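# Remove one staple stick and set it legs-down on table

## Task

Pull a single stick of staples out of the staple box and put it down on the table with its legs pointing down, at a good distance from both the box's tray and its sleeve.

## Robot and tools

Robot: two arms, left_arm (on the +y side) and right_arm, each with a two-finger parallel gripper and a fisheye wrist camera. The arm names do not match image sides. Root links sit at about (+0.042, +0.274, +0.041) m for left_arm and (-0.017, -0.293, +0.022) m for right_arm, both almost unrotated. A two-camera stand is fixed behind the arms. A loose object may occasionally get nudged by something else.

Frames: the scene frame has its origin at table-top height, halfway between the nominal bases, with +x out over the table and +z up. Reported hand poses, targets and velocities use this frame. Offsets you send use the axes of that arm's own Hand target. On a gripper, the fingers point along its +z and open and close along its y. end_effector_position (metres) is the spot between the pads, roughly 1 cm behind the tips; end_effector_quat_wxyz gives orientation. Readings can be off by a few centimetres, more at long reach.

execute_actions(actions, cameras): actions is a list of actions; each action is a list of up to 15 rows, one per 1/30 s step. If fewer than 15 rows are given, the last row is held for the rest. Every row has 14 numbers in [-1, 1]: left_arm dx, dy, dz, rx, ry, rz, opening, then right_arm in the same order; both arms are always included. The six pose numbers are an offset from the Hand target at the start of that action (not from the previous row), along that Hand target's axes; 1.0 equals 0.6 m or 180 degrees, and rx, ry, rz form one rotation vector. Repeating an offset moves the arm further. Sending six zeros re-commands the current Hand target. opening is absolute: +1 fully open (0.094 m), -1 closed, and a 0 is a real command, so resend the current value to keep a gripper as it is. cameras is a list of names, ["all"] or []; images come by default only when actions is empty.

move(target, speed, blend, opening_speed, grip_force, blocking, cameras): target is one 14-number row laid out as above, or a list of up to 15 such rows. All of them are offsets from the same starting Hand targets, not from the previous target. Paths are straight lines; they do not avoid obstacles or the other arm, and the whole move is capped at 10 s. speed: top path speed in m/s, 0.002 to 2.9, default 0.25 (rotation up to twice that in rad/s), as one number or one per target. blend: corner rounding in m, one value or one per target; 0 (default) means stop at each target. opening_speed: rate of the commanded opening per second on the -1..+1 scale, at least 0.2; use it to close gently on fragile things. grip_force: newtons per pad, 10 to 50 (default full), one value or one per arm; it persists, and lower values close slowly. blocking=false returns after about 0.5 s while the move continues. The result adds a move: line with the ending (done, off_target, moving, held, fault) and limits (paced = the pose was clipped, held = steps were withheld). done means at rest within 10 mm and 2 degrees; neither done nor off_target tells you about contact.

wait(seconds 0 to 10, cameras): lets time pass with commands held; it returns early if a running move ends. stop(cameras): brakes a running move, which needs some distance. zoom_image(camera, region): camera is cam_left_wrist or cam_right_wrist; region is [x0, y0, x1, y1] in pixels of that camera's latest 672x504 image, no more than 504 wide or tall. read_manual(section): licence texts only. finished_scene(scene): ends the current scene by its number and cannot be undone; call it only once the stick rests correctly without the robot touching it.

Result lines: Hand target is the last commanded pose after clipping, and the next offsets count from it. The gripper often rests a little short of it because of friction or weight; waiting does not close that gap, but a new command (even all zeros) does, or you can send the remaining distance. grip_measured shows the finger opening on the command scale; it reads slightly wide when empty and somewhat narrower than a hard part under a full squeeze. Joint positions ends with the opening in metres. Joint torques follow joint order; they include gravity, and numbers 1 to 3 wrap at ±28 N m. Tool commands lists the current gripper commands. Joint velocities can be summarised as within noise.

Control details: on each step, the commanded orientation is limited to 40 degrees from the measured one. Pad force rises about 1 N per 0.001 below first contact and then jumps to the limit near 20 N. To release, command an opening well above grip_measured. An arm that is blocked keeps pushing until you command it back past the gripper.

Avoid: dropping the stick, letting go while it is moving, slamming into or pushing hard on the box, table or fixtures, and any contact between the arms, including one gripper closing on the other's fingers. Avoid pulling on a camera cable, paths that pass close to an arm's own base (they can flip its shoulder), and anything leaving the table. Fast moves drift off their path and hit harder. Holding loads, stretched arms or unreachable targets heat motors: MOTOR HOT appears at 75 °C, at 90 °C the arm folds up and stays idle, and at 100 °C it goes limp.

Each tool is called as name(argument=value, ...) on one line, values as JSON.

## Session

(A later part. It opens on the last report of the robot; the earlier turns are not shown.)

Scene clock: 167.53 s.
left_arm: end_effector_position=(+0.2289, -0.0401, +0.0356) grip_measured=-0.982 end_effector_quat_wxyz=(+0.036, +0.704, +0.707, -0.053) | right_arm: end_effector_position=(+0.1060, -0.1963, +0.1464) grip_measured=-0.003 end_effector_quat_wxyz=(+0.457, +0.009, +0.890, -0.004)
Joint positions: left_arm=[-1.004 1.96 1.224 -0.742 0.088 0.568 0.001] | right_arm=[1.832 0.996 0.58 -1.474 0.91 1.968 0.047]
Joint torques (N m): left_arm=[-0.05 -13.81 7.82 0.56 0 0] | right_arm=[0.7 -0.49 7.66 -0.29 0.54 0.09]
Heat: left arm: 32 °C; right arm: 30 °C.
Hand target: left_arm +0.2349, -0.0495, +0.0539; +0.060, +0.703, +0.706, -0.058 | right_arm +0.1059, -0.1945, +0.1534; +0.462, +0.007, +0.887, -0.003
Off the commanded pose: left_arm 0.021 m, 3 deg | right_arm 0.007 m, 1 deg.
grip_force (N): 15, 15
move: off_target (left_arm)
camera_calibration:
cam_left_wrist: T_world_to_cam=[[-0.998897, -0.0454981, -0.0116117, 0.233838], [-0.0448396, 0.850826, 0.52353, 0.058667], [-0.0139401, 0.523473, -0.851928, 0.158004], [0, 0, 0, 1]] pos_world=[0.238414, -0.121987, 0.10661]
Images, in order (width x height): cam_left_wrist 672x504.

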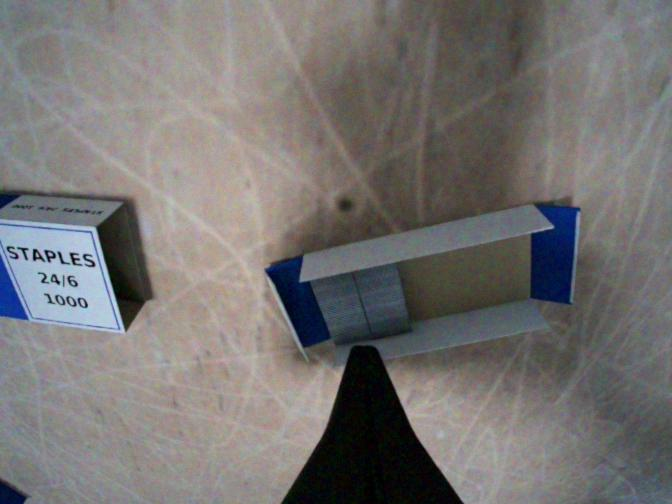

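move(target=[[0.0272,-0.011,0.0512,-0.0093,0,-0.0547,-1,0,0,0,0,0,0,0.0]], cameras=["cam_left_wrist"], speed=0.06)

zoom_image(camera="cam_left_wrist", region=[260, 240, 460, 390])

Scene clock: 169.90 s.
left_arm: end_effector_position=(+0.2271, -0.0353, +0.0199) grip_measured=-0.982 end_effector_quat_wxyz=(+0.049, +0.639, +0.766, -0.052) | right_arm: end_effector_position=(+0.1060, -0.1963, +0.1464) grip_measured=-0.003 end_effector_quat_wxyz=(+0.457, +0.009, +0.890, -0.004)
Joint positions: left_arm=[-1.01 1.949 1.133 -0.63 0.07 0.386 0.001] | right_arm=[1.832 0.996 0.58 -1.474 0.91 1.968 0.047]
Joint torques (N m): left_arm=[-0.59 -11.67 4.15 1.08 -0.09 -0.06] | right_arm=[0.7 -0.5 7.66 -0.29 0.55 0.09]
Heat: left arm: 32 °C; right arm: 30 °C.
Hand target: left_arm +0.2283, -0.0385, +0.0208; +0.065, +0.639, +0.765, -0.053 | right_arm +0.1059, -0.1945, +0.1534; +0.462, +0.007, +0.887, -0.003
Off the commanded pose: left_arm 0.004 m, 2 deg | right_arm 0.007 m, 1 deg.
grip_force (N): 15, 15
move: done
camera_calibration:
cam_left_wrist: T_world_to_cam=[[-0.975418, -0.219709, -0.0169896, 0.220658], [-0.197537, 0.837601, 0.509317, 0.0972542], [-0.097671, 0.500153, -0.860411, 0.1605], [0, 0, 0, 1]] pos_world=[0.250121, -0.113254, 0.0923117]
Images, in order (width x height): cam_left_wrist 672x504.

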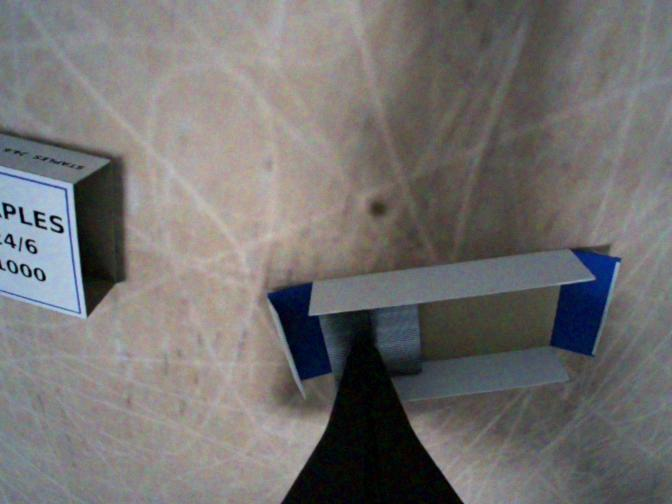

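Scaled by 2.520 from the camera's 672x504 image, which has a finer 960x720 frame.

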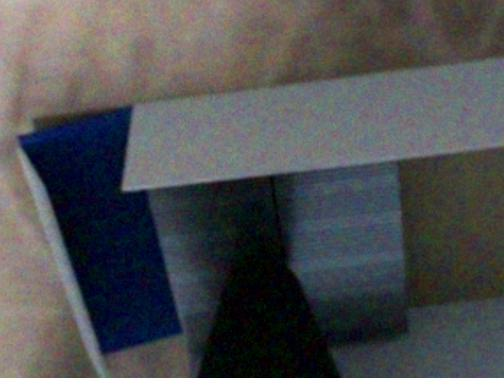

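move(target=[[-0.004,-0.0045,-0.02,0,0,0,-1,0,0,0,0,0,0,0.0],[0.0,-0.0045,0.0035,0,0,0,-1,0,0,0,0,0,0,0.0]], cameras=["cam_left_wrist"], speed=0.05)

zoom_image(camera="cam_left_wrist", region=[260, 240, 460, 390])

Scene clock: 171.37 s.
left_arm: end_effector_position=(+0.2258, -0.0369, +0.0201) grip_measured=-0.982 end_effector_quat_wxyz=(+0.054, +0.639, +0.766, -0.052) | right_arm: end_effector_position=(+0.1060, -0.1963, +0.1464) grip_measured=-0.003 end_effector_quat_wxyz=(+0.457, +0.009, +0.890, -0.004)
Joint positions: left_arm=[-1.018 1.943 1.123 -0.616 0.065 0.378 0.001] | right_arm=[1.832 0.996 0.58 -1.474 0.91 1.968 0.047]
Joint torques (N m): left_arm=[-0.57 -10.82 4.4 1.06 -0.07 -0.03] | right_arm=[0.72 -0.49 7.66 -0.29 0.54 0.08]
Heat: left arm: 32 °C; right arm: 30 °C.
Hand target: left_arm +0.2258, -0.0394, +0.0188; +0.065, +0.639, +0.765, -0.053 | right_arm +0.1059, -0.1945, +0.1534; +0.462, +0.007, +0.887, -0.003
Off the commanded pose: left_arm 0.003 m, 1 deg | right_arm 0.007 m, 1 deg.
grip_force (N): 15, 15
move: done
camera_calibration:
cam_left_wrist: T_world_to_cam=[[-0.975005, -0.220824, -0.0245167, 0.219049], [-0.203035, 0.840732, 0.501943, 0.0996456], [-0.0902291, 0.494375, -0.864553, 0.159456], [0, 0, 0, 1]] pos_world=[0.248193, -0.114235, 0.0932118]
Images, in order (width x height): cam_left_wrist 672x504.

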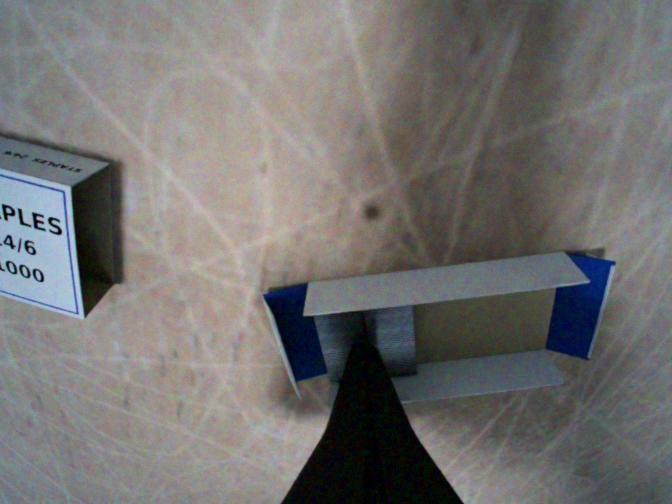

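Scaled by 2.520 from the camera's 672x504 image, which has a finer 960x720 frame.

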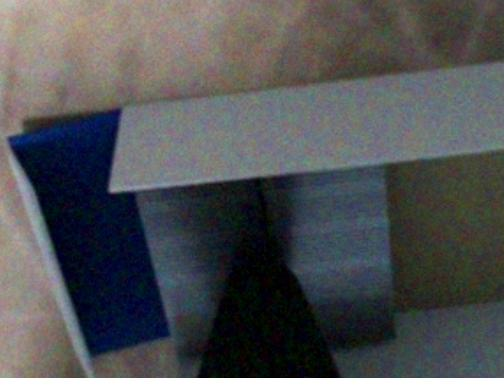

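move(target=[[0,0,0.004,0,0,0,-1,0,0,0,0,0,0,0.0],[0,0,0.004,0,0,0,-0.6,0,0,0,0,0,0,0.0]], cameras=["cam_left_wrist"], speed=0.03, opening_speed=0.25)

zoom_image(camera="cam_left_wrist", region=[260, 240, 460, 390])

Scene clock: 174.03 s.
left_arm: end_effector_position=(+0.2279, -0.0404, +0.0204) grip_measured=-0.602 end_effector_quat_wxyz=(+0.063, +0.638, +0.765, -0.054) | right_arm: end_effector_position=(+0.1060, -0.1963, +0.1464) grip_measured=-0.003 end_effector_quat_wxyz=(+0.457, +0.009, +0.890, -0.004)
Joint positions: left_arm=[-1.018 1.943 1.122 -0.597 0.064 0.377 0.019] | right_arm=[1.832 0.996 0.58 -1.474 0.91 1.968 0.047]
Joint torques (N m): left_arm=[-0.57 -10.29 4.34 0.98 -0.06 -0.03] | right_arm=[0.72 -0.49 7.66 -0.29 0.54 0.08]
Heat: left arm: 32 °C; right arm: 30 °C.
Hand target: left_arm +0.2257, -0.0398, +0.0164; +0.065, +0.639, +0.765, -0.053 | right_arm +0.1059, -0.1945, +0.1534; +0.462, +0.007, +0.887, -0.003
Off the commanded pose: left_arm 0.005 m, 0 deg | right_arm 0.007 m, 1 deg.
grip_force (N): 15, 15
move: done
camera_calibration:
cam_left_wrist: T_world_to_cam=[[-0.9747, -0.221326, -0.0312299, 0.22048], [-0.208136, 0.847783, 0.487795, 0.104644], [-0.0814857, 0.481954, -0.872399, 0.159298], [0, 0, 0, 1]] pos_world=[0.249663, -0.116692, 0.0948121]
Images, in order (width x height): cam_left_wrist 672x504.

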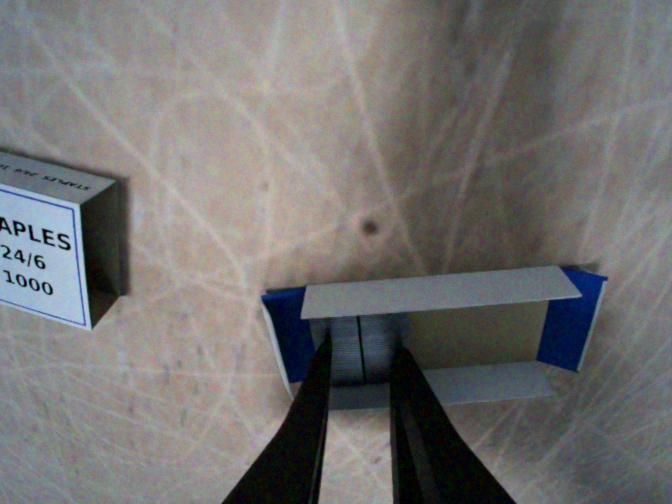

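Scaled by 2.520 from the camera's 672x504 image, which has a finer 960x720 frame.

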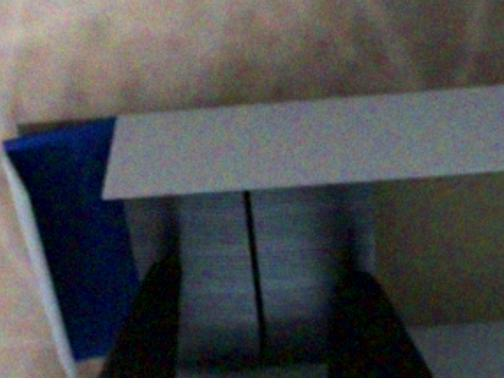

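move(target=[[-0.003,0,-0.028,0,0,0,-0.6,0,0,0,0,0,0,0.0],[-0.003,0,-0.028,0,0,0,-1,0,0,0,0,0,0,0.0],[0.0,0,0.015,0,0,0,-1,0,0,0,0,0,0,0.0],[0,0,0.015,0,0,0,-0.6,0,0,0,0,0,0,0.0]], cameras=["cam_left_wrist"], speed=0.06, opening_speed=0.6)

zoom_image(camera="cam_left_wrist", region=[260, 240, 460, 390])

Scene clock: 179.20 s.
left_arm: end_effector_position=(+0.2327, -0.0458, +0.0207) grip_measured=-0.602 end_effector_quat_wxyz=(+0.080, +0.637, +0.765, -0.056) | right_arm: end_effector_position=(+0.1060, -0.1963, +0.1464) grip_measured=-0.003 end_effector_quat_wxyz=(+0.457, +0.009, +0.890, -0.004)
Joint positions: left_arm=[-1.018 1.941 1.115 -0.558 0.057 0.376 0.019] | right_arm=[1.832 0.996 0.58 -1.474 0.91 1.968 0.047]
Joint torques (N m): left_arm=[-0.68 -8.31 4.27 0.97 -0.01 -0.03] | right_arm=[0.72 -0.5 7.66 -0.29 0.54 0.09]
Heat: left arm: 32 °C; right arm: 30 °C.
Hand target: left_arm +0.2260, -0.0413, +0.0075; +0.065, +0.639, +0.765, -0.053 | right_arm +0.1059, -0.1945, +0.1534; +0.462, +0.007, +0.887, -0.003
Off the commanded pose: left_arm 0.015 m, 2 deg | right_arm 0.007 m, 1 deg.
grip_force (N): 15, 15
move: off_target (left_arm); target 2's new opening was sent with left_arm's hand 0.013 m and 2 deg from that target; target 4's new opening was sent with left_arm's hand 0.014 m and 1 deg from that target
camera_calibration:
cam_left_wrist: T_world_to_cam=[[-0.973208, -0.224869, -0.0479663, 0.223762], [-0.221232, 0.858969, 0.461766, 0.114185], [-0.0626353, 0.460006, -0.885704, 0.157505], [0, 0, 0, 1]] pos_world=[0.252894, -0.120218, 0.0975096]
Images, in order (width x height): cam_left_wrist 672x504.

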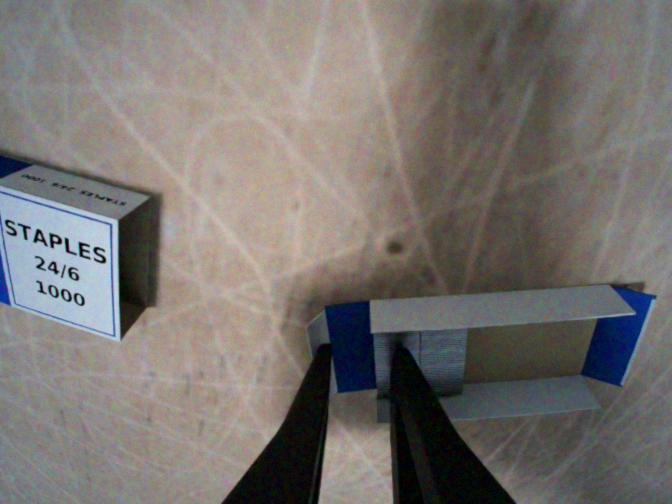

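Scaled by 2.520 from the camera's 672x504 image, which has a finer 960x720 frame.

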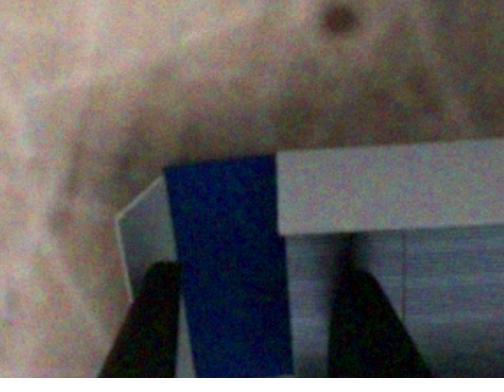

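move(target=[0,0,0,0,0,0,-0.95,0,0,0,0,0,0,0.0], cameras=["cam_left_wrist"], opening_speed=0.25)

zoom_image(camera="cam_left_wrist", region=[280, 270, 480, 420])

Scene clock: 181.40 s.
left_arm: end_effector_position=(+0.2318, -0.0462, +0.0204) grip_measured=-0.948 end_effector_quat_wxyz=(+0.079, +0.638, +0.764, -0.056) | right_arm: end_effector_position=(+0.1060, -0.1963, +0.1464) grip_measured=-0.003 end_effector_quat_wxyz=(+0.457, +0.009, +0.890, -0.004)
Joint positions: left_arm=[-1.021 1.942 1.115 -0.558 0.058 0.376 0.002] | right_arm=[1.832 0.996 0.58 -1.474 0.91 1.968 0.047]
Joint torques (N m): left_arm=[-0.49 -8.36 4.26 0.96 -0.01 -0.03] | right_arm=[0.72 -0.49 7.66 -0.29 0.54 0.09]
Heat: left arm: 32 °C; right arm: 30 °C.
Hand target: left_arm +0.2261, -0.0413, +0.0075; +0.065, +0.639, +0.765, -0.053 | right_arm +0.1059, -0.1945, +0.1534; +0.462, +0.007, +0.887, -0.003
Off the commanded pose: left_arm 0.015 m, 2 deg | right_arm 0.007 m, 1 deg.
grip_force (N): 15, 15
move: off_target (left_arm)
camera_calibration:
cam_left_wrist: T_world_to_cam=[[-0.973808, -0.222456, -0.0470344, 0.223017], [-0.218642, 0.859381, 0.462234, 0.113884], [-0.0624063, 0.460411, -0.88551, 0.15738], [0, 0, 0, 1]] pos_world=[0.251897, -0.120718, 0.0972098]
Images, in order (width x height): cam_left_wrist 672x504.

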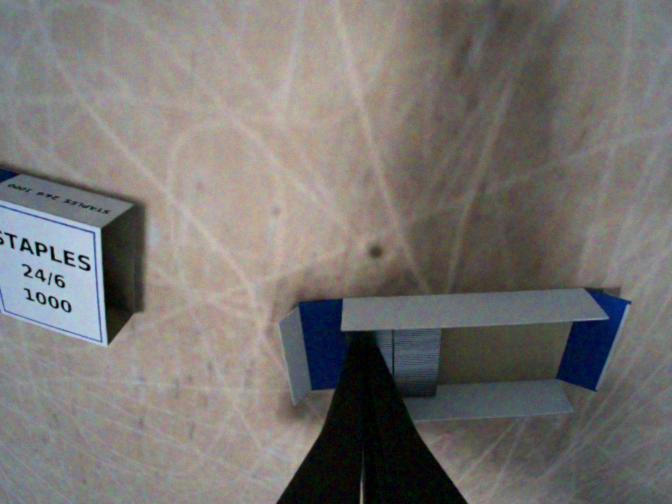

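Scaled by 2.520 from the camera's 672x504 image, which has a finer 960x720 frame.

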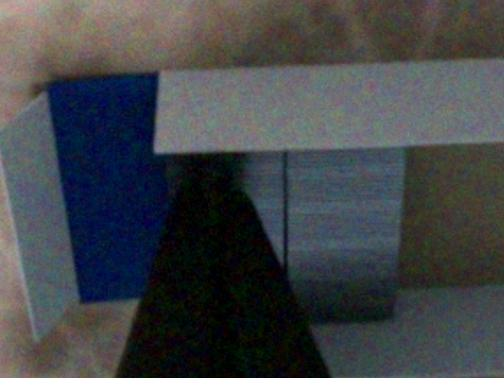

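move(target=[-0.02,-0.0057,-0.06,0,0,0,-0.32,0,0,0,0,0,0,0.0], cameras=["cam_left_wrist"], speed=0.08)

zoom_image(camera="cam_left_wrist", region=[260, 220, 480, 385])

Scene clock: 183.47 s.
left_arm: end_effector_position=(+0.2194, -0.0361, +0.0269) grip_measured=-0.322 end_effector_quat_wxyz=(+0.042, +0.639, +0.766, -0.043) | right_arm: end_effector_position=(+0.1060, -0.1963, +0.1464) grip_measured=-0.003 end_effector_quat_wxyz=(+0.457, +0.009, +0.890, -0.004)
Joint positions: left_arm=[-1.037 1.937 1.152 -0.679 0.055 0.361 0.032] | right_arm=[1.832 0.996 0.58 -1.474 0.91 1.968 0.047]
Joint torques (N m): left_arm=[-0.49 -13.46 7.72 0.55 0 -0.04] | right_arm=[0.7 -0.5 7.66 -0.28 0.54 0.09]
Heat: left arm: 32 °C; right arm: 30 °C.
Hand target: left_arm +0.2236, -0.0476, +0.0450; +0.065, +0.639, +0.765, -0.053 | right_arm +0.1059, -0.1945, +0.1534; +0.462, +0.007, +0.887, -0.003
Off the commanded pose: left_arm 0.022 m, 3 deg | right_arm 0.007 m, 1 deg.
grip_force (N): 15, 15
move: off_target (left_arm)
camera_calibration:
cam_left_wrist: T_world_to_cam=[[-0.975414, -0.219259, -0.0221874, 0.213272], [-0.197652, 0.825849, 0.528116, 0.0919065], [-0.0974709, 0.519517, -0.848882, 0.166469], [0, 0, 0, 1]] pos_world=[0.24242, -0.115623, 0.0975074]
Images, in order (width x height): cam_left_wrist 672x504.

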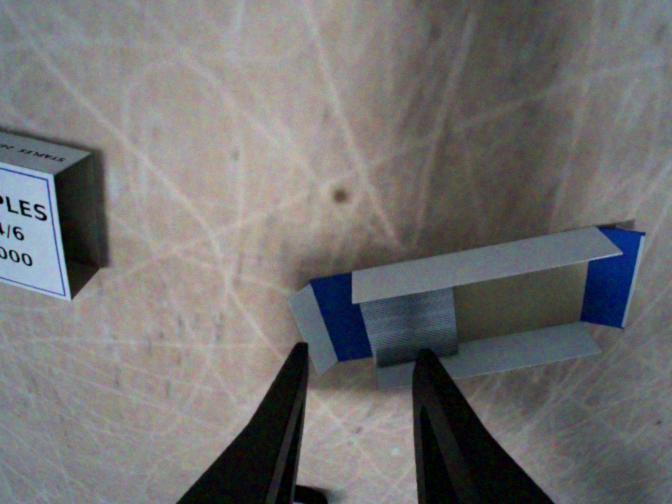

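Scaled by 2.291 from the camera's 672x504 image, which has a finer 960x720 frame.

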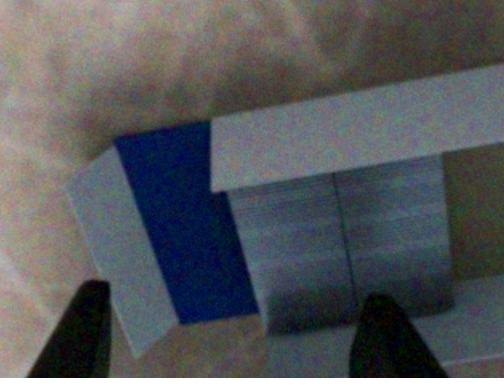

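move(target=[0.016,-0.0307,-0.0162,-0.007,0,-0.041,-0.32,0,0,0,0,0,0,0.0], cameras=["cam_left_wrist"], speed=0.08)

zoom_image(camera="cam_left_wrist", region=[260, 200, 480, 365])

Scene clock: 185.23 s.
left_arm: end_effector_position=(+0.2052, -0.0421, +0.0450) grip_measured=-0.322 end_effector_quat_wxyz=(+0.060, +0.588, +0.805, -0.049) | right_arm: end_effector_position=(+0.1060, -0.1963, +0.1464) grip_measured=-0.003 end_effector_quat_wxyz=(+0.457, +0.009, +0.890, -0.004)
Joint positions: left_arm=[-1.09 1.863 1.126 -0.682 0.035 0.18 0.032] | right_arm=[1.832 0.996 0.58 -1.474 0.91 1.968 0.047]
Joint torques (N m): left_arm=[-0.47 -12.96 4.94 0.68 -0.08 0] | right_arm=[0.7 -0.49 7.65 -0.29 0.54 0.09]
Heat: left arm: 32 °C; right arm: 30 °C.
Hand target: left_arm +0.2036, -0.0400, +0.0530; +0.068, +0.588, +0.805, -0.048 | right_arm +0.1059, -0.1945, +0.1534; +0.462, +0.007, +0.887, -0.003
Off the commanded pose: left_arm 0.008 m, 1 deg | right_arm 0.007 m, 1 deg.
grip_force (N): 15, 15
move: done
camera_calibration:
cam_left_wrist: T_world_to_cam=[[-0.938795, -0.34343, -0.0268249, 0.185929], [-0.310545, 0.81005, 0.497374, 0.108355], [-0.149084, 0.475263, -0.867121, 0.193188], [0, 0, 0, 1]] pos_world=[0.236999, -0.115735, 0.118612]
Images, in order (width x height): cam_left_wrist 672x504.

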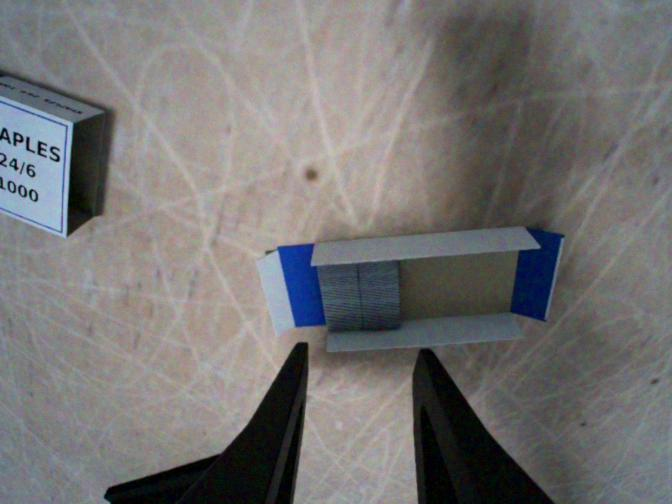

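Scaled by 2.291 from the camera's 672x504 image, which has a finer 960x720 frame.

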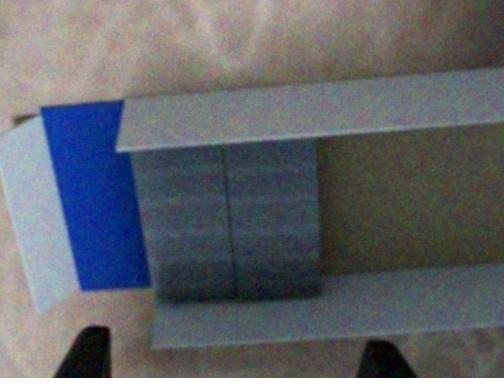

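move(target=[0.0142,-0.002,0.0467,0,0,0,-0.32,0,0,0,0,0,0,0.0], cameras=["cam_left_wrist"], speed=0.05)

zoom_image(camera="cam_left_wrist", region=[260, 240, 480, 405])

Scene clock: 186.70 s.
left_arm: end_effector_position=(+0.2023, -0.0367, +0.0294) grip_measured=-0.322 end_effector_quat_wxyz=(+0.067, +0.587, +0.805, -0.052) | right_arm: end_effector_position=(+0.1060, -0.1963, +0.1464) grip_measured=-0.003 end_effector_quat_wxyz=(+0.457, +0.009, +0.890, -0.004)
Joint positions: left_arm=[-1.09 1.863 1.052 -0.593 0.035 0.178 0.032] | right_arm=[1.832 0.996 0.58 -1.474 0.91 1.968 0.047]
Joint torques (N m): left_arm=[-0.61 -8.79 4.82 1 -0.1 -0.03] | right_arm=[0.7 -0.49 7.66 -0.29 0.54 0.08]
Heat: left arm: 32 °C; right arm: 30 °C.
Hand target: left_arm +0.2013, -0.0368, +0.0239; +0.068, +0.588, +0.805, -0.048 | right_arm +0.1059, -0.1945, +0.1534; +0.462, +0.007, +0.887, -0.003
Off the commanded pose: left_arm 0.006 m, 0 deg | right_arm 0.007 m, 1 deg.
grip_force (N): 15, 15
move: done
camera_calibration:
cam_left_wrist: T_world_to_cam=[[-0.937943, -0.345585, -0.0288755, 0.184597], [-0.315418, 0.815525, 0.485212, 0.112436], [-0.144133, 0.464209, -0.87392, 0.175346], [0, 0, 0, 1]] pos_world=[0.233879, -0.109298, 0.104013]
Images, in order (width x height): cam_left_wrist 672x504.

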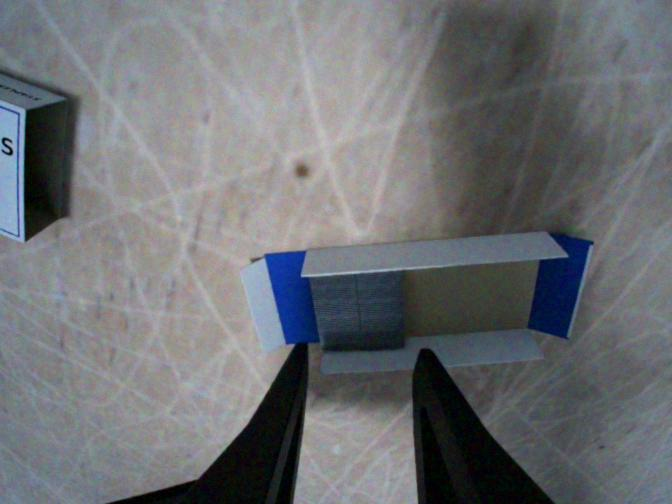

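Scaled by 2.291 from the camera's 672x504 image, which has a finer 960x720 frame.

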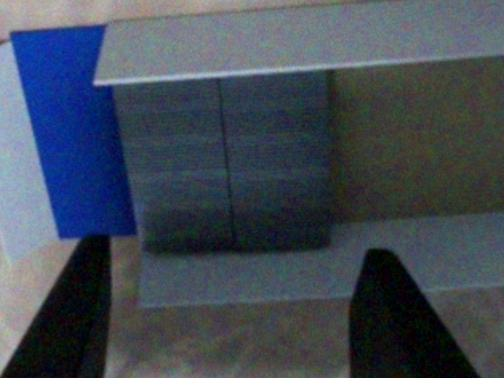

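move(target=[-0.0045,0,0.0235,0,0,0,-0.32,0,0,0,0,0,0,0.0], cameras=["cam_left_wrist"], speed=0.04)

zoom_image(camera="cam_left_wrist", region=[260, 240, 480, 405])

Scene clock: 188.07 s.
left_arm: end_effector_position=(+0.2040, -0.0420, +0.0169) grip_measured=-0.322 end_effector_quat_wxyz=(+0.068, +0.587, +0.805, -0.052) | right_arm: end_effector_position=(+0.1060, -0.1963, +0.1464) grip_measured=-0.003 end_effector_quat_wxyz=(+0.457, +0.009, +0.890, -0.004)
Joint positions: left_arm=[-1.093 1.906 1.052 -0.547 0.034 0.175 0.032] | right_arm=[1.832 0.996 0.58 -1.474 0.91 1.968 0.047]
Joint torques (N m): left_arm=[-0.58 -8.8 4.72 1.02 -0.11 -0.03] | right_arm=[0.72 -0.49 7.65 -0.29 0.55 0.09]
Heat: left arm: 32 °C; right arm: 30 °C.
Hand target: left_arm +0.2028, -0.0416, +0.0105; +0.068, +0.588, +0.805, -0.048 | right_arm +0.1059, -0.1945, +0.1534; +0.462, +0.007, +0.887, -0.003
Off the commanded pose: left_arm 0.007 m, 0 deg | right_arm 0.007 m, 1 deg.
grip_force (N): 15, 15
move: done
camera_calibration:
cam_left_wrist: T_world_to_cam=[[-0.938037, -0.345306, -0.0291535, 0.183934], [-0.315728, 0.81694, 0.482622, 0.123535], [-0.142836, 0.461922, -0.875343, 0.166873], [0, 0, 0, 1]] pos_world=[0.235375, -0.11449, 0.0918127]
Images, in order (width x height): cam_left_wrist 672x504.

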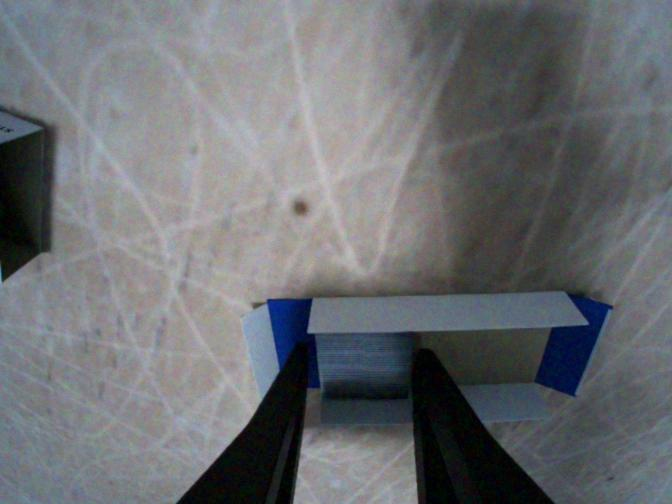

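Scaled by 2.291 from the camera's 672x504 image, which has a finer 960x720 frame.

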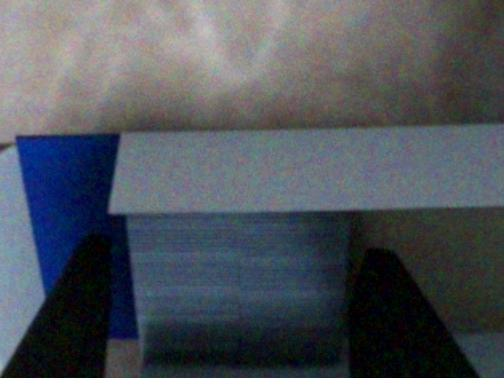

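move(target=[[0.0006,0,0.004,0,0,0,-0.32,0,0,0,0,0,0,0.0],[0.0006,0,0.004,0,0,0,-0.57,0,0,0,0,0,0,0.0]], cameras=["cam_left_wrist"], speed=0.03, opening_speed=0.3)

zoom_image(camera="cam_left_wrist", region=[260, 240, 480, 405])

Scene clock: 190.00 s.
left_arm: end_effector_position=(+0.2052, -0.0440, +0.0173) grip_measured=-0.432 end_effector_quat_wxyz=(+0.072, +0.587, +0.804, -0.054) | right_arm: end_effector_position=(+0.1060, -0.1963, +0.1464) grip_measured=-0.003 end_effector_quat_wxyz=(+0.457, +0.009, +0.890, -0.004)
Joint positions: left_arm=[-1.093 1.906 1.052 -0.538 0.034 0.175 0.027] | right_arm=[1.832 0.996 0.58 -1.474 0.91 1.968 0.047]
Joint torques (N m): left_arm=[-0.58 -8.38 4.46 1.03 -0.1 -0.04] | right_arm=[0.72 -0.47 7.66 -0.29 0.54 0.09]
Heat: left arm: 31 °C; right arm: 30 °C.
Hand target: left_arm +0.2028, -0.0416, +0.0080; +0.068, +0.588, +0.805, -0.048 | right_arm +0.1059, -0.1945, +0.1534; +0.462, +0.007, +0.887, -0.003
Off the commanded pose: left_arm 0.010 m, 1 deg | right_arm 0.007 m, 1 deg.
grip_force (N): 15, 15
move: done
camera_calibration:
cam_left_wrist: T_world_to_cam=[[-0.937848, -0.345672, -0.030843, 0.184298], [-0.318097, 0.820681, 0.474655, 0.126109], [-0.138763, 0.454965, -0.879631, 0.167214], [0, 0, 0, 1]] pos_world=[0.236161, -0.115866, 0.0929127]
Images, in order (width x height): cam_left_wrist 672x504.

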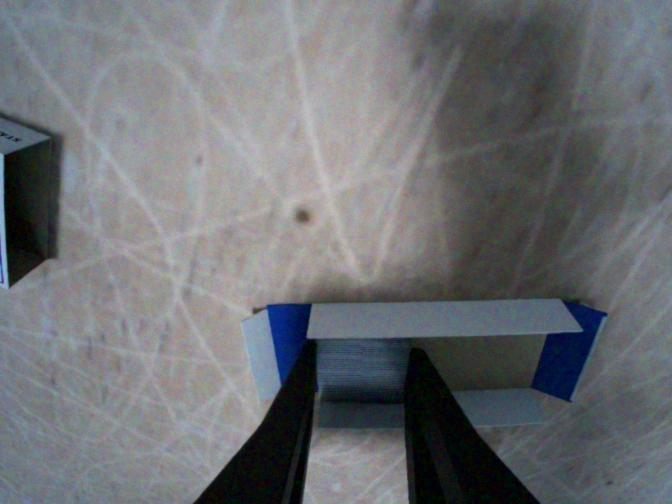

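Scaled by 2.291 from the camera's 672x504 image, which has a finer 960x720 frame.

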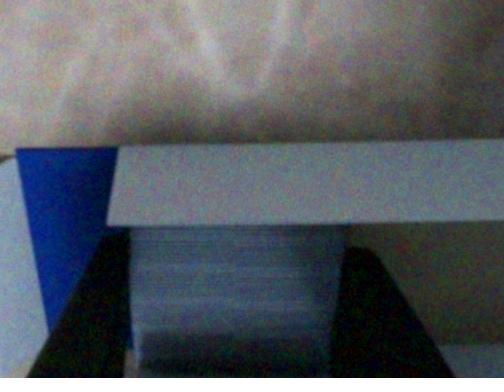

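move(target=[-0.013,0,-0.09,0,0,0,-0.57,0,0,0,0,0,0,0.0], cameras=["cam_left_wrist"], speed=0.06)

zoom_image(camera="cam_left_wrist", region=[260, 240, 480, 405])

Scene clock: 191.67 s.
left_arm: end_effector_position=(+0.1982, -0.0308, +0.0466) grip_measured=-0.433 end_effector_quat_wxyz=(+0.047, +0.588, +0.806, -0.041) | right_arm: end_effector_position=(+0.1060, -0.1963, +0.1464) grip_measured=-0.003 end_effector_quat_wxyz=(+0.457, +0.009, +0.890, -0.004)
Joint positions: left_arm=[-1.093 1.84 1.107 -0.718 0.034 0.175 0.027] | right_arm=[1.832 0.996 0.58 -1.474 0.91 1.968 0.047]
Joint torques (N m): left_arm=[-0.54 -12.25 7.79 0.57 -0.1 -0.03] | right_arm=[0.7 -0.49 7.66 -0.29 0.54 0.09]
Heat: left arm: 31 °C; right arm: 30 °C.
Hand target: left_arm +0.2023, -0.0404, +0.0626; +0.068, +0.588, +0.805, -0.048 | right_arm +0.1059, -0.1945, +0.1534; +0.462, +0.007, +0.887, -0.003
Off the commanded pose: left_arm 0.019 m, 3 deg | right_arm 0.007 m, 1 deg.
grip_force (N): 15, 15
move: off_target (left_arm)
camera_calibration:
cam_left_wrist: T_world_to_cam=[[-0.938575, -0.344283, -0.0233683, 0.183182], [-0.304728, 0.795154, 0.524281, 0.0933465], [-0.16192, 0.499198, -0.851224, 0.190628], [0, 0, 0, 1]] pos_world=[0.231242, -0.10632, 0.117608]
Images, in order (width x height): cam_left_wrist 672x504.

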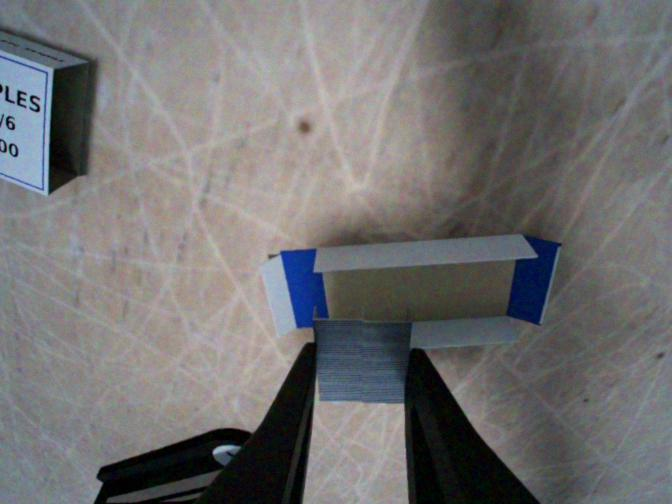

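Scaled by 2.291 from the camera's 672x504 image, which has a finer 960x720 frame.

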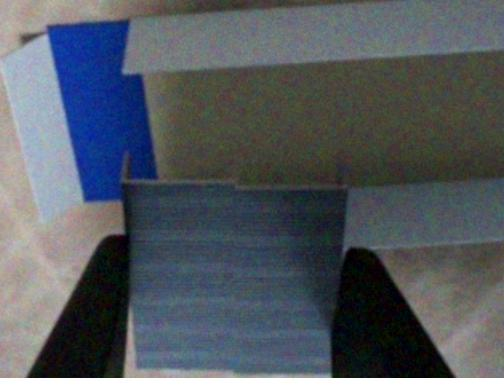

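move(target=[[-0.0107,0,-0.066,0,0,0,-0.57,0,0,0,0,0,0,0.0],[-0.312,0.082,-0.016,0,0,0,-0.57,0,0,0,0,0,0,0.0]], cameras=["all"], speed=0.15, blend=0.02)

Scene clock: 194.80 s.
left_arm: end_effector_position=(+0.3005, -0.1999, +0.1075) grip_measured=-0.433 end_effector_quat_wxyz=(+0.071, +0.588, +0.804, -0.051) | right_arm: end_effector_position=(+0.1060, -0.1965, +0.1464) grip_measured=-0.003 end_effector_quat_wxyz=(+0.457, +0.010, +0.890, -0.004)
Joint positions: left_arm=[-1.072 2.685 2.758 -1.472 0.034 0.197 0.027] | right_arm=[1.832 0.996 0.58 -1.475 0.909 1.97 0.047]
Joint torques (N m): left_arm=[0.47 -14.68 8.57 0.65 -0.05 0.07] | right_arm=[0.72 -0.49 7.66 -0.29 0.55 0.07]
Heat: left arm: 32 °C; right arm: 30 °C.
Hand target: left_arm +0.3049, -0.1998, +0.1035; +0.069, +0.588, +0.805, -0.048 | right_arm +0.1059, -0.1945, +0.1534; +0.462, +0.007, +0.887, -0.003
Off the commanded pose: left_arm 0.006 m, 0 deg | right_arm 0.007 m, 1 deg.
grip_force (N): 15, 15
move: done
camera_calibration:
cam_left_wrist: T_world_to_cam=[[-0.937957, -0.345068, -0.0341206, 0.223205], [-0.318295, 0.81777, 0.47952, 0.240472], [-0.137564, 0.46063, -0.876867, 0.331187], [0, 0, 0, 1]] pos_world=[0.331458, -0.272185, 0.182712]
cam_right_wrist: T_world_to_cam=[[0.0287359, -0.999508, 0.0125575, -0.197014], [-0.949782, -0.031218, -0.311351, 0.177449], [0.31159, -0.00297995, -0.950212, 0.205004], [0, 0, 0, 1]] pos_world=[0.110322, -0.190766, 0.25252]

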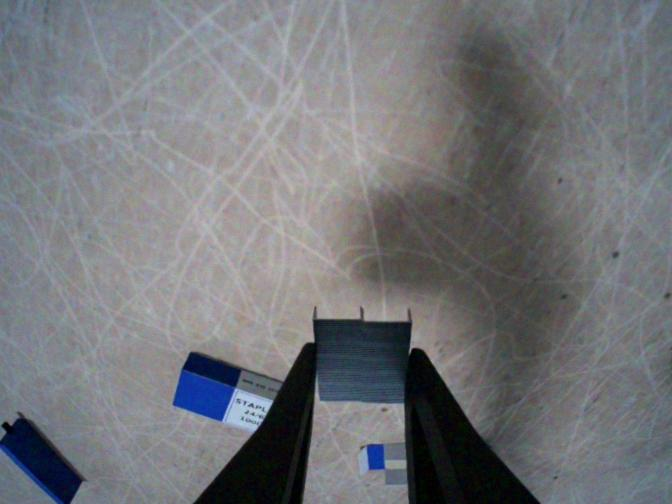

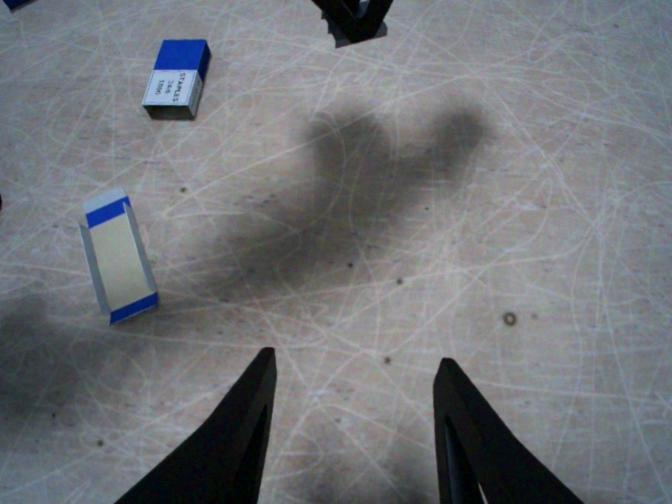

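move(target=[[0.0235,0,0.145,0,0,0,-0.57,0,0,0,0,0,0,0.0]], speed=0.12)

move(target=[[0.0013,0,0.008,0,0,0,-0.57,0,0,0,0,0,0,0.0]], speed=0.02, cameras=["cam_left_wrist"])

zoom_image(camera="cam_left_wrist", region=[260, 280, 480, 445])

Scene clock: 196.73 s.
left_arm: end_effector_position=(+0.2975, -0.1944, +0.0183) grip_measured=-0.436 end_effector_quat_wxyz=(+0.049, +0.589, +0.806, -0.041) | right_arm: end_effector_position=(+0.1060, -0.1965, +0.1464) grip_measured=-0.003 end_effector_quat_wxyz=(+0.457, +0.010, +0.890, -0.004)
Joint positions: left_arm=[-1.072 2.639 2.317 -1.126 0.034 0.198 0.026] | right_arm=[1.832 0.996 0.58 -1.475 0.909 1.97 0.047]
Joint torques (N m): left_arm=[0.46 -17.25 4.46 1.34 -0.05 0.06] | right_arm=[0.72 -0.49 7.68 -0.29 0.55 0.07]
Heat: left arm: 33 °C; right arm: 30 °C.
Hand target: left_arm +0.3053, -0.2003, +0.0153; +0.068, +0.588, +0.805, -0.048 | right_arm +0.1059, -0.1945, +0.1534; +0.462, +0.007, +0.887, -0.003
Off the commanded pose: left_arm 0.010 m, 2 deg | right_arm 0.007 m, 1 deg.
grip_force (N): 15, 15
move: done

Scene clock: 197.47 s.
left_arm: end_effector_position=(+0.2975, -0.1944, +0.0180) grip_measured=-0.436 end_effector_quat_wxyz=(+0.050, +0.589, +0.805, -0.042) | right_arm: end_effector_position=(+0.1060, -0.1965, +0.1464) grip_measured=-0.003 end_effector_quat_wxyz=(+0.457, +0.010, +0.890, -0.004)
Joint positions: left_arm=[-1.072 2.634 2.306 -1.117 0.034 0.198 0.026] | right_arm=[1.832 0.996 0.58 -1.475 0.909 1.97 0.047]
Joint torques (N m): left_arm=[0.5 -16.51 4.29 1.44 -0.05 0.07] | right_arm=[0.72 -0.49 7.65 -0.28 0.55 0.08]
Heat: left arm: 34 °C; right arm: 30 °C.
Hand target: left_arm +0.3053, -0.2003, +0.0105; +0.069, +0.588, +0.805, -0.048 | right_arm +0.1059, -0.1945, +0.1534; +0.462, +0.007, +0.887, -0.003
Off the commanded pose: left_arm 0.012 m, 2 deg | right_arm 0.007 m, 1 deg.
grip_force (N): 15, 15
move: off_target (left_arm)
camera_calibration:
cam_left_wrist: T_world_to_cam=[[-0.93915, -0.342428, -0.0271956, 0.219928], [-0.306074, 0.798244, 0.518773, 0.269837], [-0.155933, 0.495529, -0.85448, 0.261576], [0, 0, 0, 1]] pos_world=[0.329924, -0.269705, 0.0895087]
Images, in order (width x height): cam_left_wrist 672x504.

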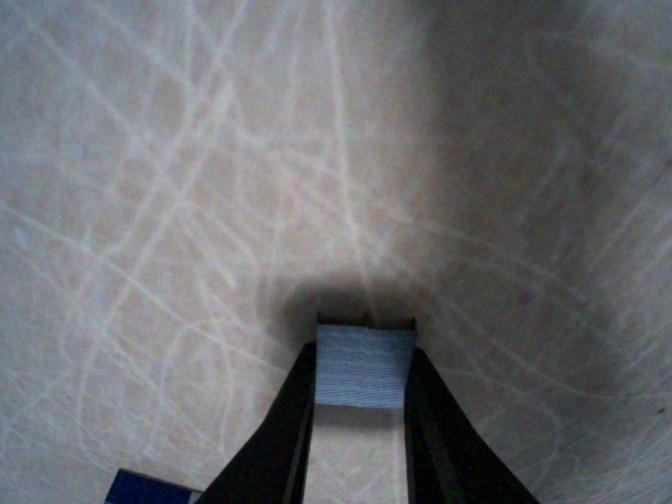

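Scaled by 2.291 from the camera's 672x504 image, which has a finer 960x720 frame.

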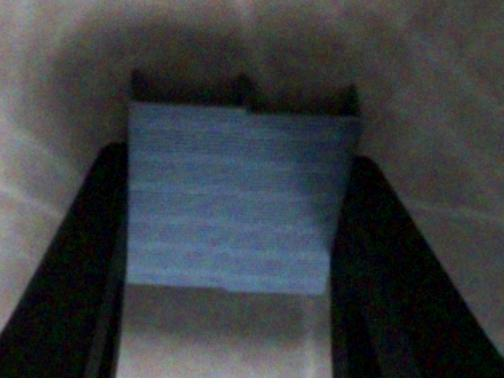

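move(target=[[0.0008,0,0.005,0,-0.004,0,-0.57,0,0,0,0,0,0,0.0]], speed=0.02, cameras=["cam_left_wrist"])

zoom_image(camera="cam_left_wrist", region=[260, 280, 480, 445])

Scene clock: 198.47 s.
left_arm: end_effector_position=(+0.2974, -0.1943, +0.0177) grip_measured=-0.436 end_effector_quat_wxyz=(+0.056, +0.589, +0.805, -0.044) | right_arm: end_effector_position=(+0.1060, -0.1965, +0.1464) grip_measured=-0.003 end_effector_quat_wxyz=(+0.457, +0.010, +0.890, -0.004)
Joint positions: left_arm=[-1.072 2.612 2.261 -1.081 0.034 0.199 0.026] | right_arm=[1.832 0.996 0.58 -1.475 0.909 1.97 0.047]
Joint torques (N m): left_arm=[0.55 -15.95 4.21 1.5 -0.03 0.06] | right_arm=[0.72 -0.49 7.66 -0.28 0.55 0.08]
Heat: left arm: 34 °C; right arm: 30 °C.
Hand target: left_arm +0.3053, -0.2003, +0.0073; +0.073, +0.587, +0.804, -0.052 | right_arm +0.1059, -0.1945, +0.1534; +0.462, +0.007, +0.887, -0.003
Off the commanded pose: left_arm 0.014 m, 2 deg | right_arm 0.007 m, 1 deg.
grip_force (N): 15, 15
move: off_target (left_arm)
camera_calibration:
cam_left_wrist: T_world_to_cam=[[-0.939078, -0.342449, -0.0293462, 0.219852], [-0.309165, 0.80432, 0.507432, 0.27216], [-0.150166, 0.485591, -0.861192, 0.257737], [0, 0, 0, 1]] pos_world=[0.329304, -0.26877, 0.0903103]
Images, in order (width x height): cam_left_wrist 672x504.

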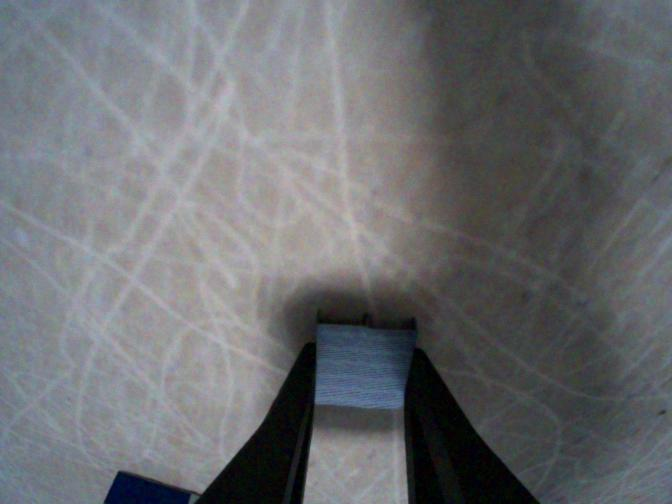

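Scaled by 2.291 from the camera's 672x504 image, which has a finer 960x720 frame.

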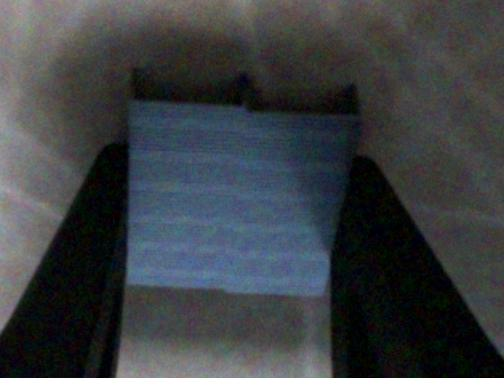

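move(target=[[0.0012,0,0.007,0,-0.006,0,-0.57,0,0,0,0,0,0,0.0]], speed=0.02, cameras=["cam_left_wrist"])

zoom_image(camera="cam_left_wrist", region=[260, 280, 480, 445])

Scene clock: 199.97 s.
left_arm: end_effector_position=(+0.3000, -0.1986, +0.0177) grip_measured=-0.436 end_effector_quat_wxyz=(+0.074, +0.588, +0.804, -0.055) | right_arm: end_effector_position=(+0.1060, -0.1965, +0.1464) grip_measured=-0.003 end_effector_quat_wxyz=(+0.457, +0.010, +0.890, -0.004)
Joint positions: left_arm=[-1.07 2.582 2.198 -1.007 0.04 0.199 0.026] | right_arm=[1.832 0.996 0.58 -1.475 0.909 1.97 0.047]
Joint torques (N m): left_arm=[0.47 -15.21 4.31 1.42 -0.04 0.06] | right_arm=[0.73 -0.47 7.66 -0.28 0.54 0.08]
Heat: left arm: 34 °C; right arm: 30 °C.
Hand target: left_arm +0.3053, -0.2003, +0.0031; +0.081, +0.587, +0.804, -0.058 | right_arm +0.1059, -0.1945, +0.1534; +0.462, +0.007, +0.887, -0.003
Off the commanded pose: left_arm 0.016 m, 1 deg | right_arm 0.007 m, 1 deg.
grip_force (N): 15, 15
move: off_target (left_arm)
camera_calibration:
cam_left_wrist: T_world_to_cam=[[-0.93847, -0.34406, -0.0299453, 0.220322], [-0.316786, 0.823047, 0.471424, 0.283112], [-0.137552, 0.451903, -0.881398, 0.250149], [0, 0, 0, 1]] pos_world=[0.33086, -0.270254, 0.0936129]
Images, in order (width x height): cam_left_wrist 672x504.

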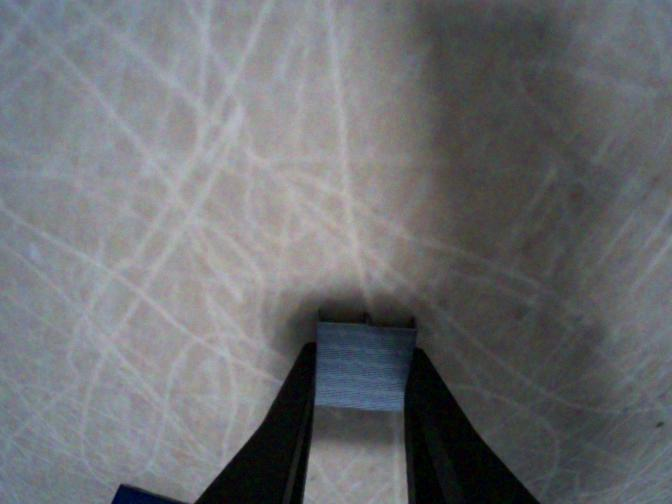

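Scaled by 2.291 from the camera's 672x504 image, which has a finer 960x720 frame.

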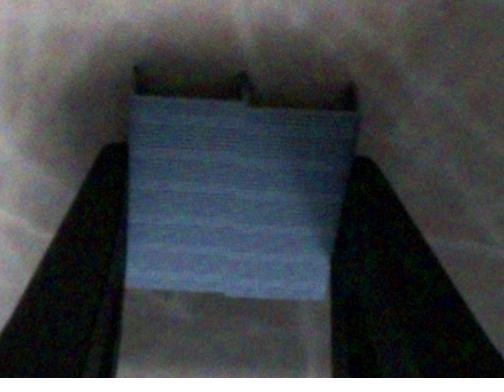

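move(target=[[0,0,0,0,0,0,-0.32,0,0,0,0,0,0,0.0],[-0.02,0,-0.14,0,0,0,-0.32,0,0,0,0,0,0,0.0]], speed=0.1, opening_speed=0.4, cameras=["all"])

zoom_image(camera="cam_left_wrist", region=[260, 180, 480, 345])

Scene clock: 202.63 s.
left_arm: end_effector_position=(+0.2957, -0.1904, +0.0588) grip_measured=-0.322 end_effector_quat_wxyz=(+0.053, +0.588, +0.805, -0.047) | right_arm: end_effector_position=(+0.1060, -0.1965, +0.1464) grip_measured=-0.003 end_effector_quat_wxyz=(+0.457, +0.010, +0.890, -0.004)
Joint positions: left_arm=[-1.069 2.576 2.358 -1.216 0.04 0.2 0.032] | right_arm=[1.832 0.996 0.58 -1.475 0.909 1.97 0.047]
Joint torques (N m): left_arm=[0.51 -20.23 8.58 0.63 -0.04 0.07] | right_arm=[0.72 -0.49 7.66 -0.29 0.55 0.08]
Heat: left arm: 35 °C; right arm: 30 °C.
Hand target: left_arm +0.3035, -0.1958, +0.0879; +0.081, +0.587, +0.804, -0.058 | right_arm +0.1059, -0.1945, +0.1534; +0.462, +0.007, +0.887, -0.003
Off the commanded pose: left_arm 0.030 m, 3 deg | right_arm 0.007 m, 1 deg.
grip_force (N): 15, 15
move: off_target (left_arm)
camera_calibration:
cam_left_wrist: T_world_to_cam=[[-0.938937, -0.343368, -0.0222682, 0.220158], [-0.306166, 0.804167, 0.509488, 0.246641], [-0.157035, 0.485195, -0.860189, 0.292923], [0, 0, 0, 1]] pos_world=[0.328227, -0.26487, 0.131211]
cam_right_wrist: T_world_to_cam=[[0.0287359, -0.999508, 0.0125575, -0.197014], [-0.949782, -0.031218, -0.311351, 0.177449], [0.31159, -0.00297995, -0.950212, 0.205004], [0, 0, 0, 1]] pos_world=[0.110322, -0.190766, 0.25252]

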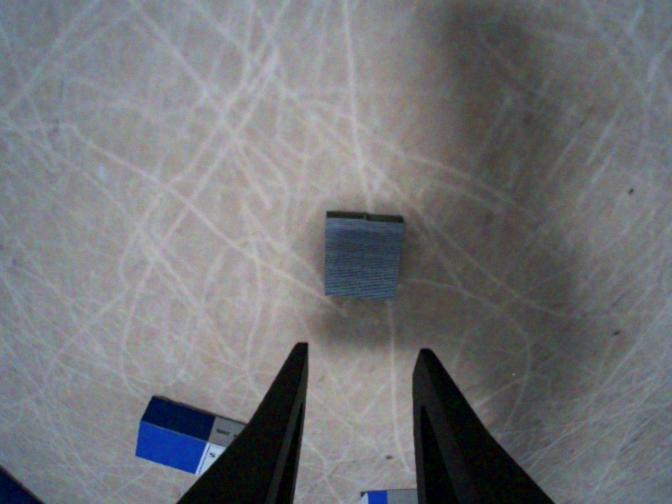

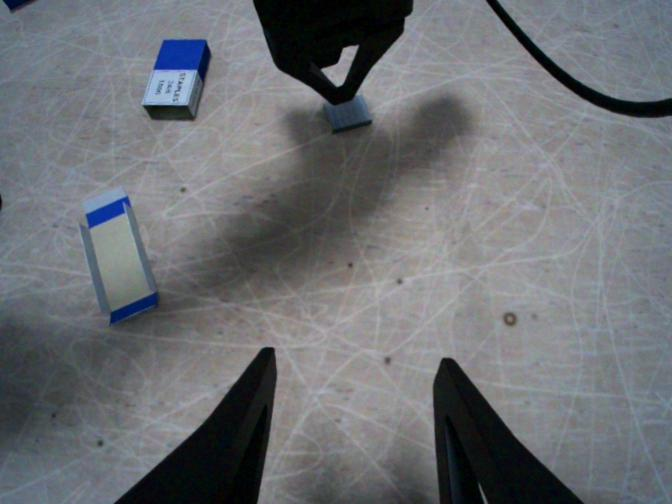

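Scaled by 2.291 from the camera's 672x504 image, which has a finer 960x720 frame.

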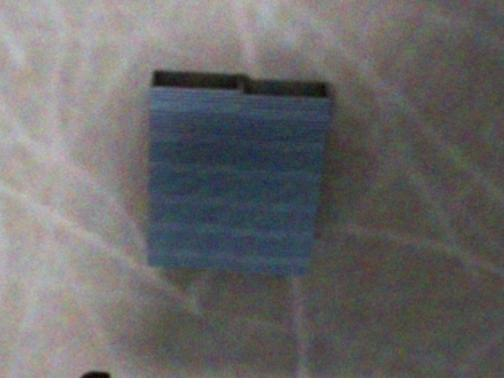

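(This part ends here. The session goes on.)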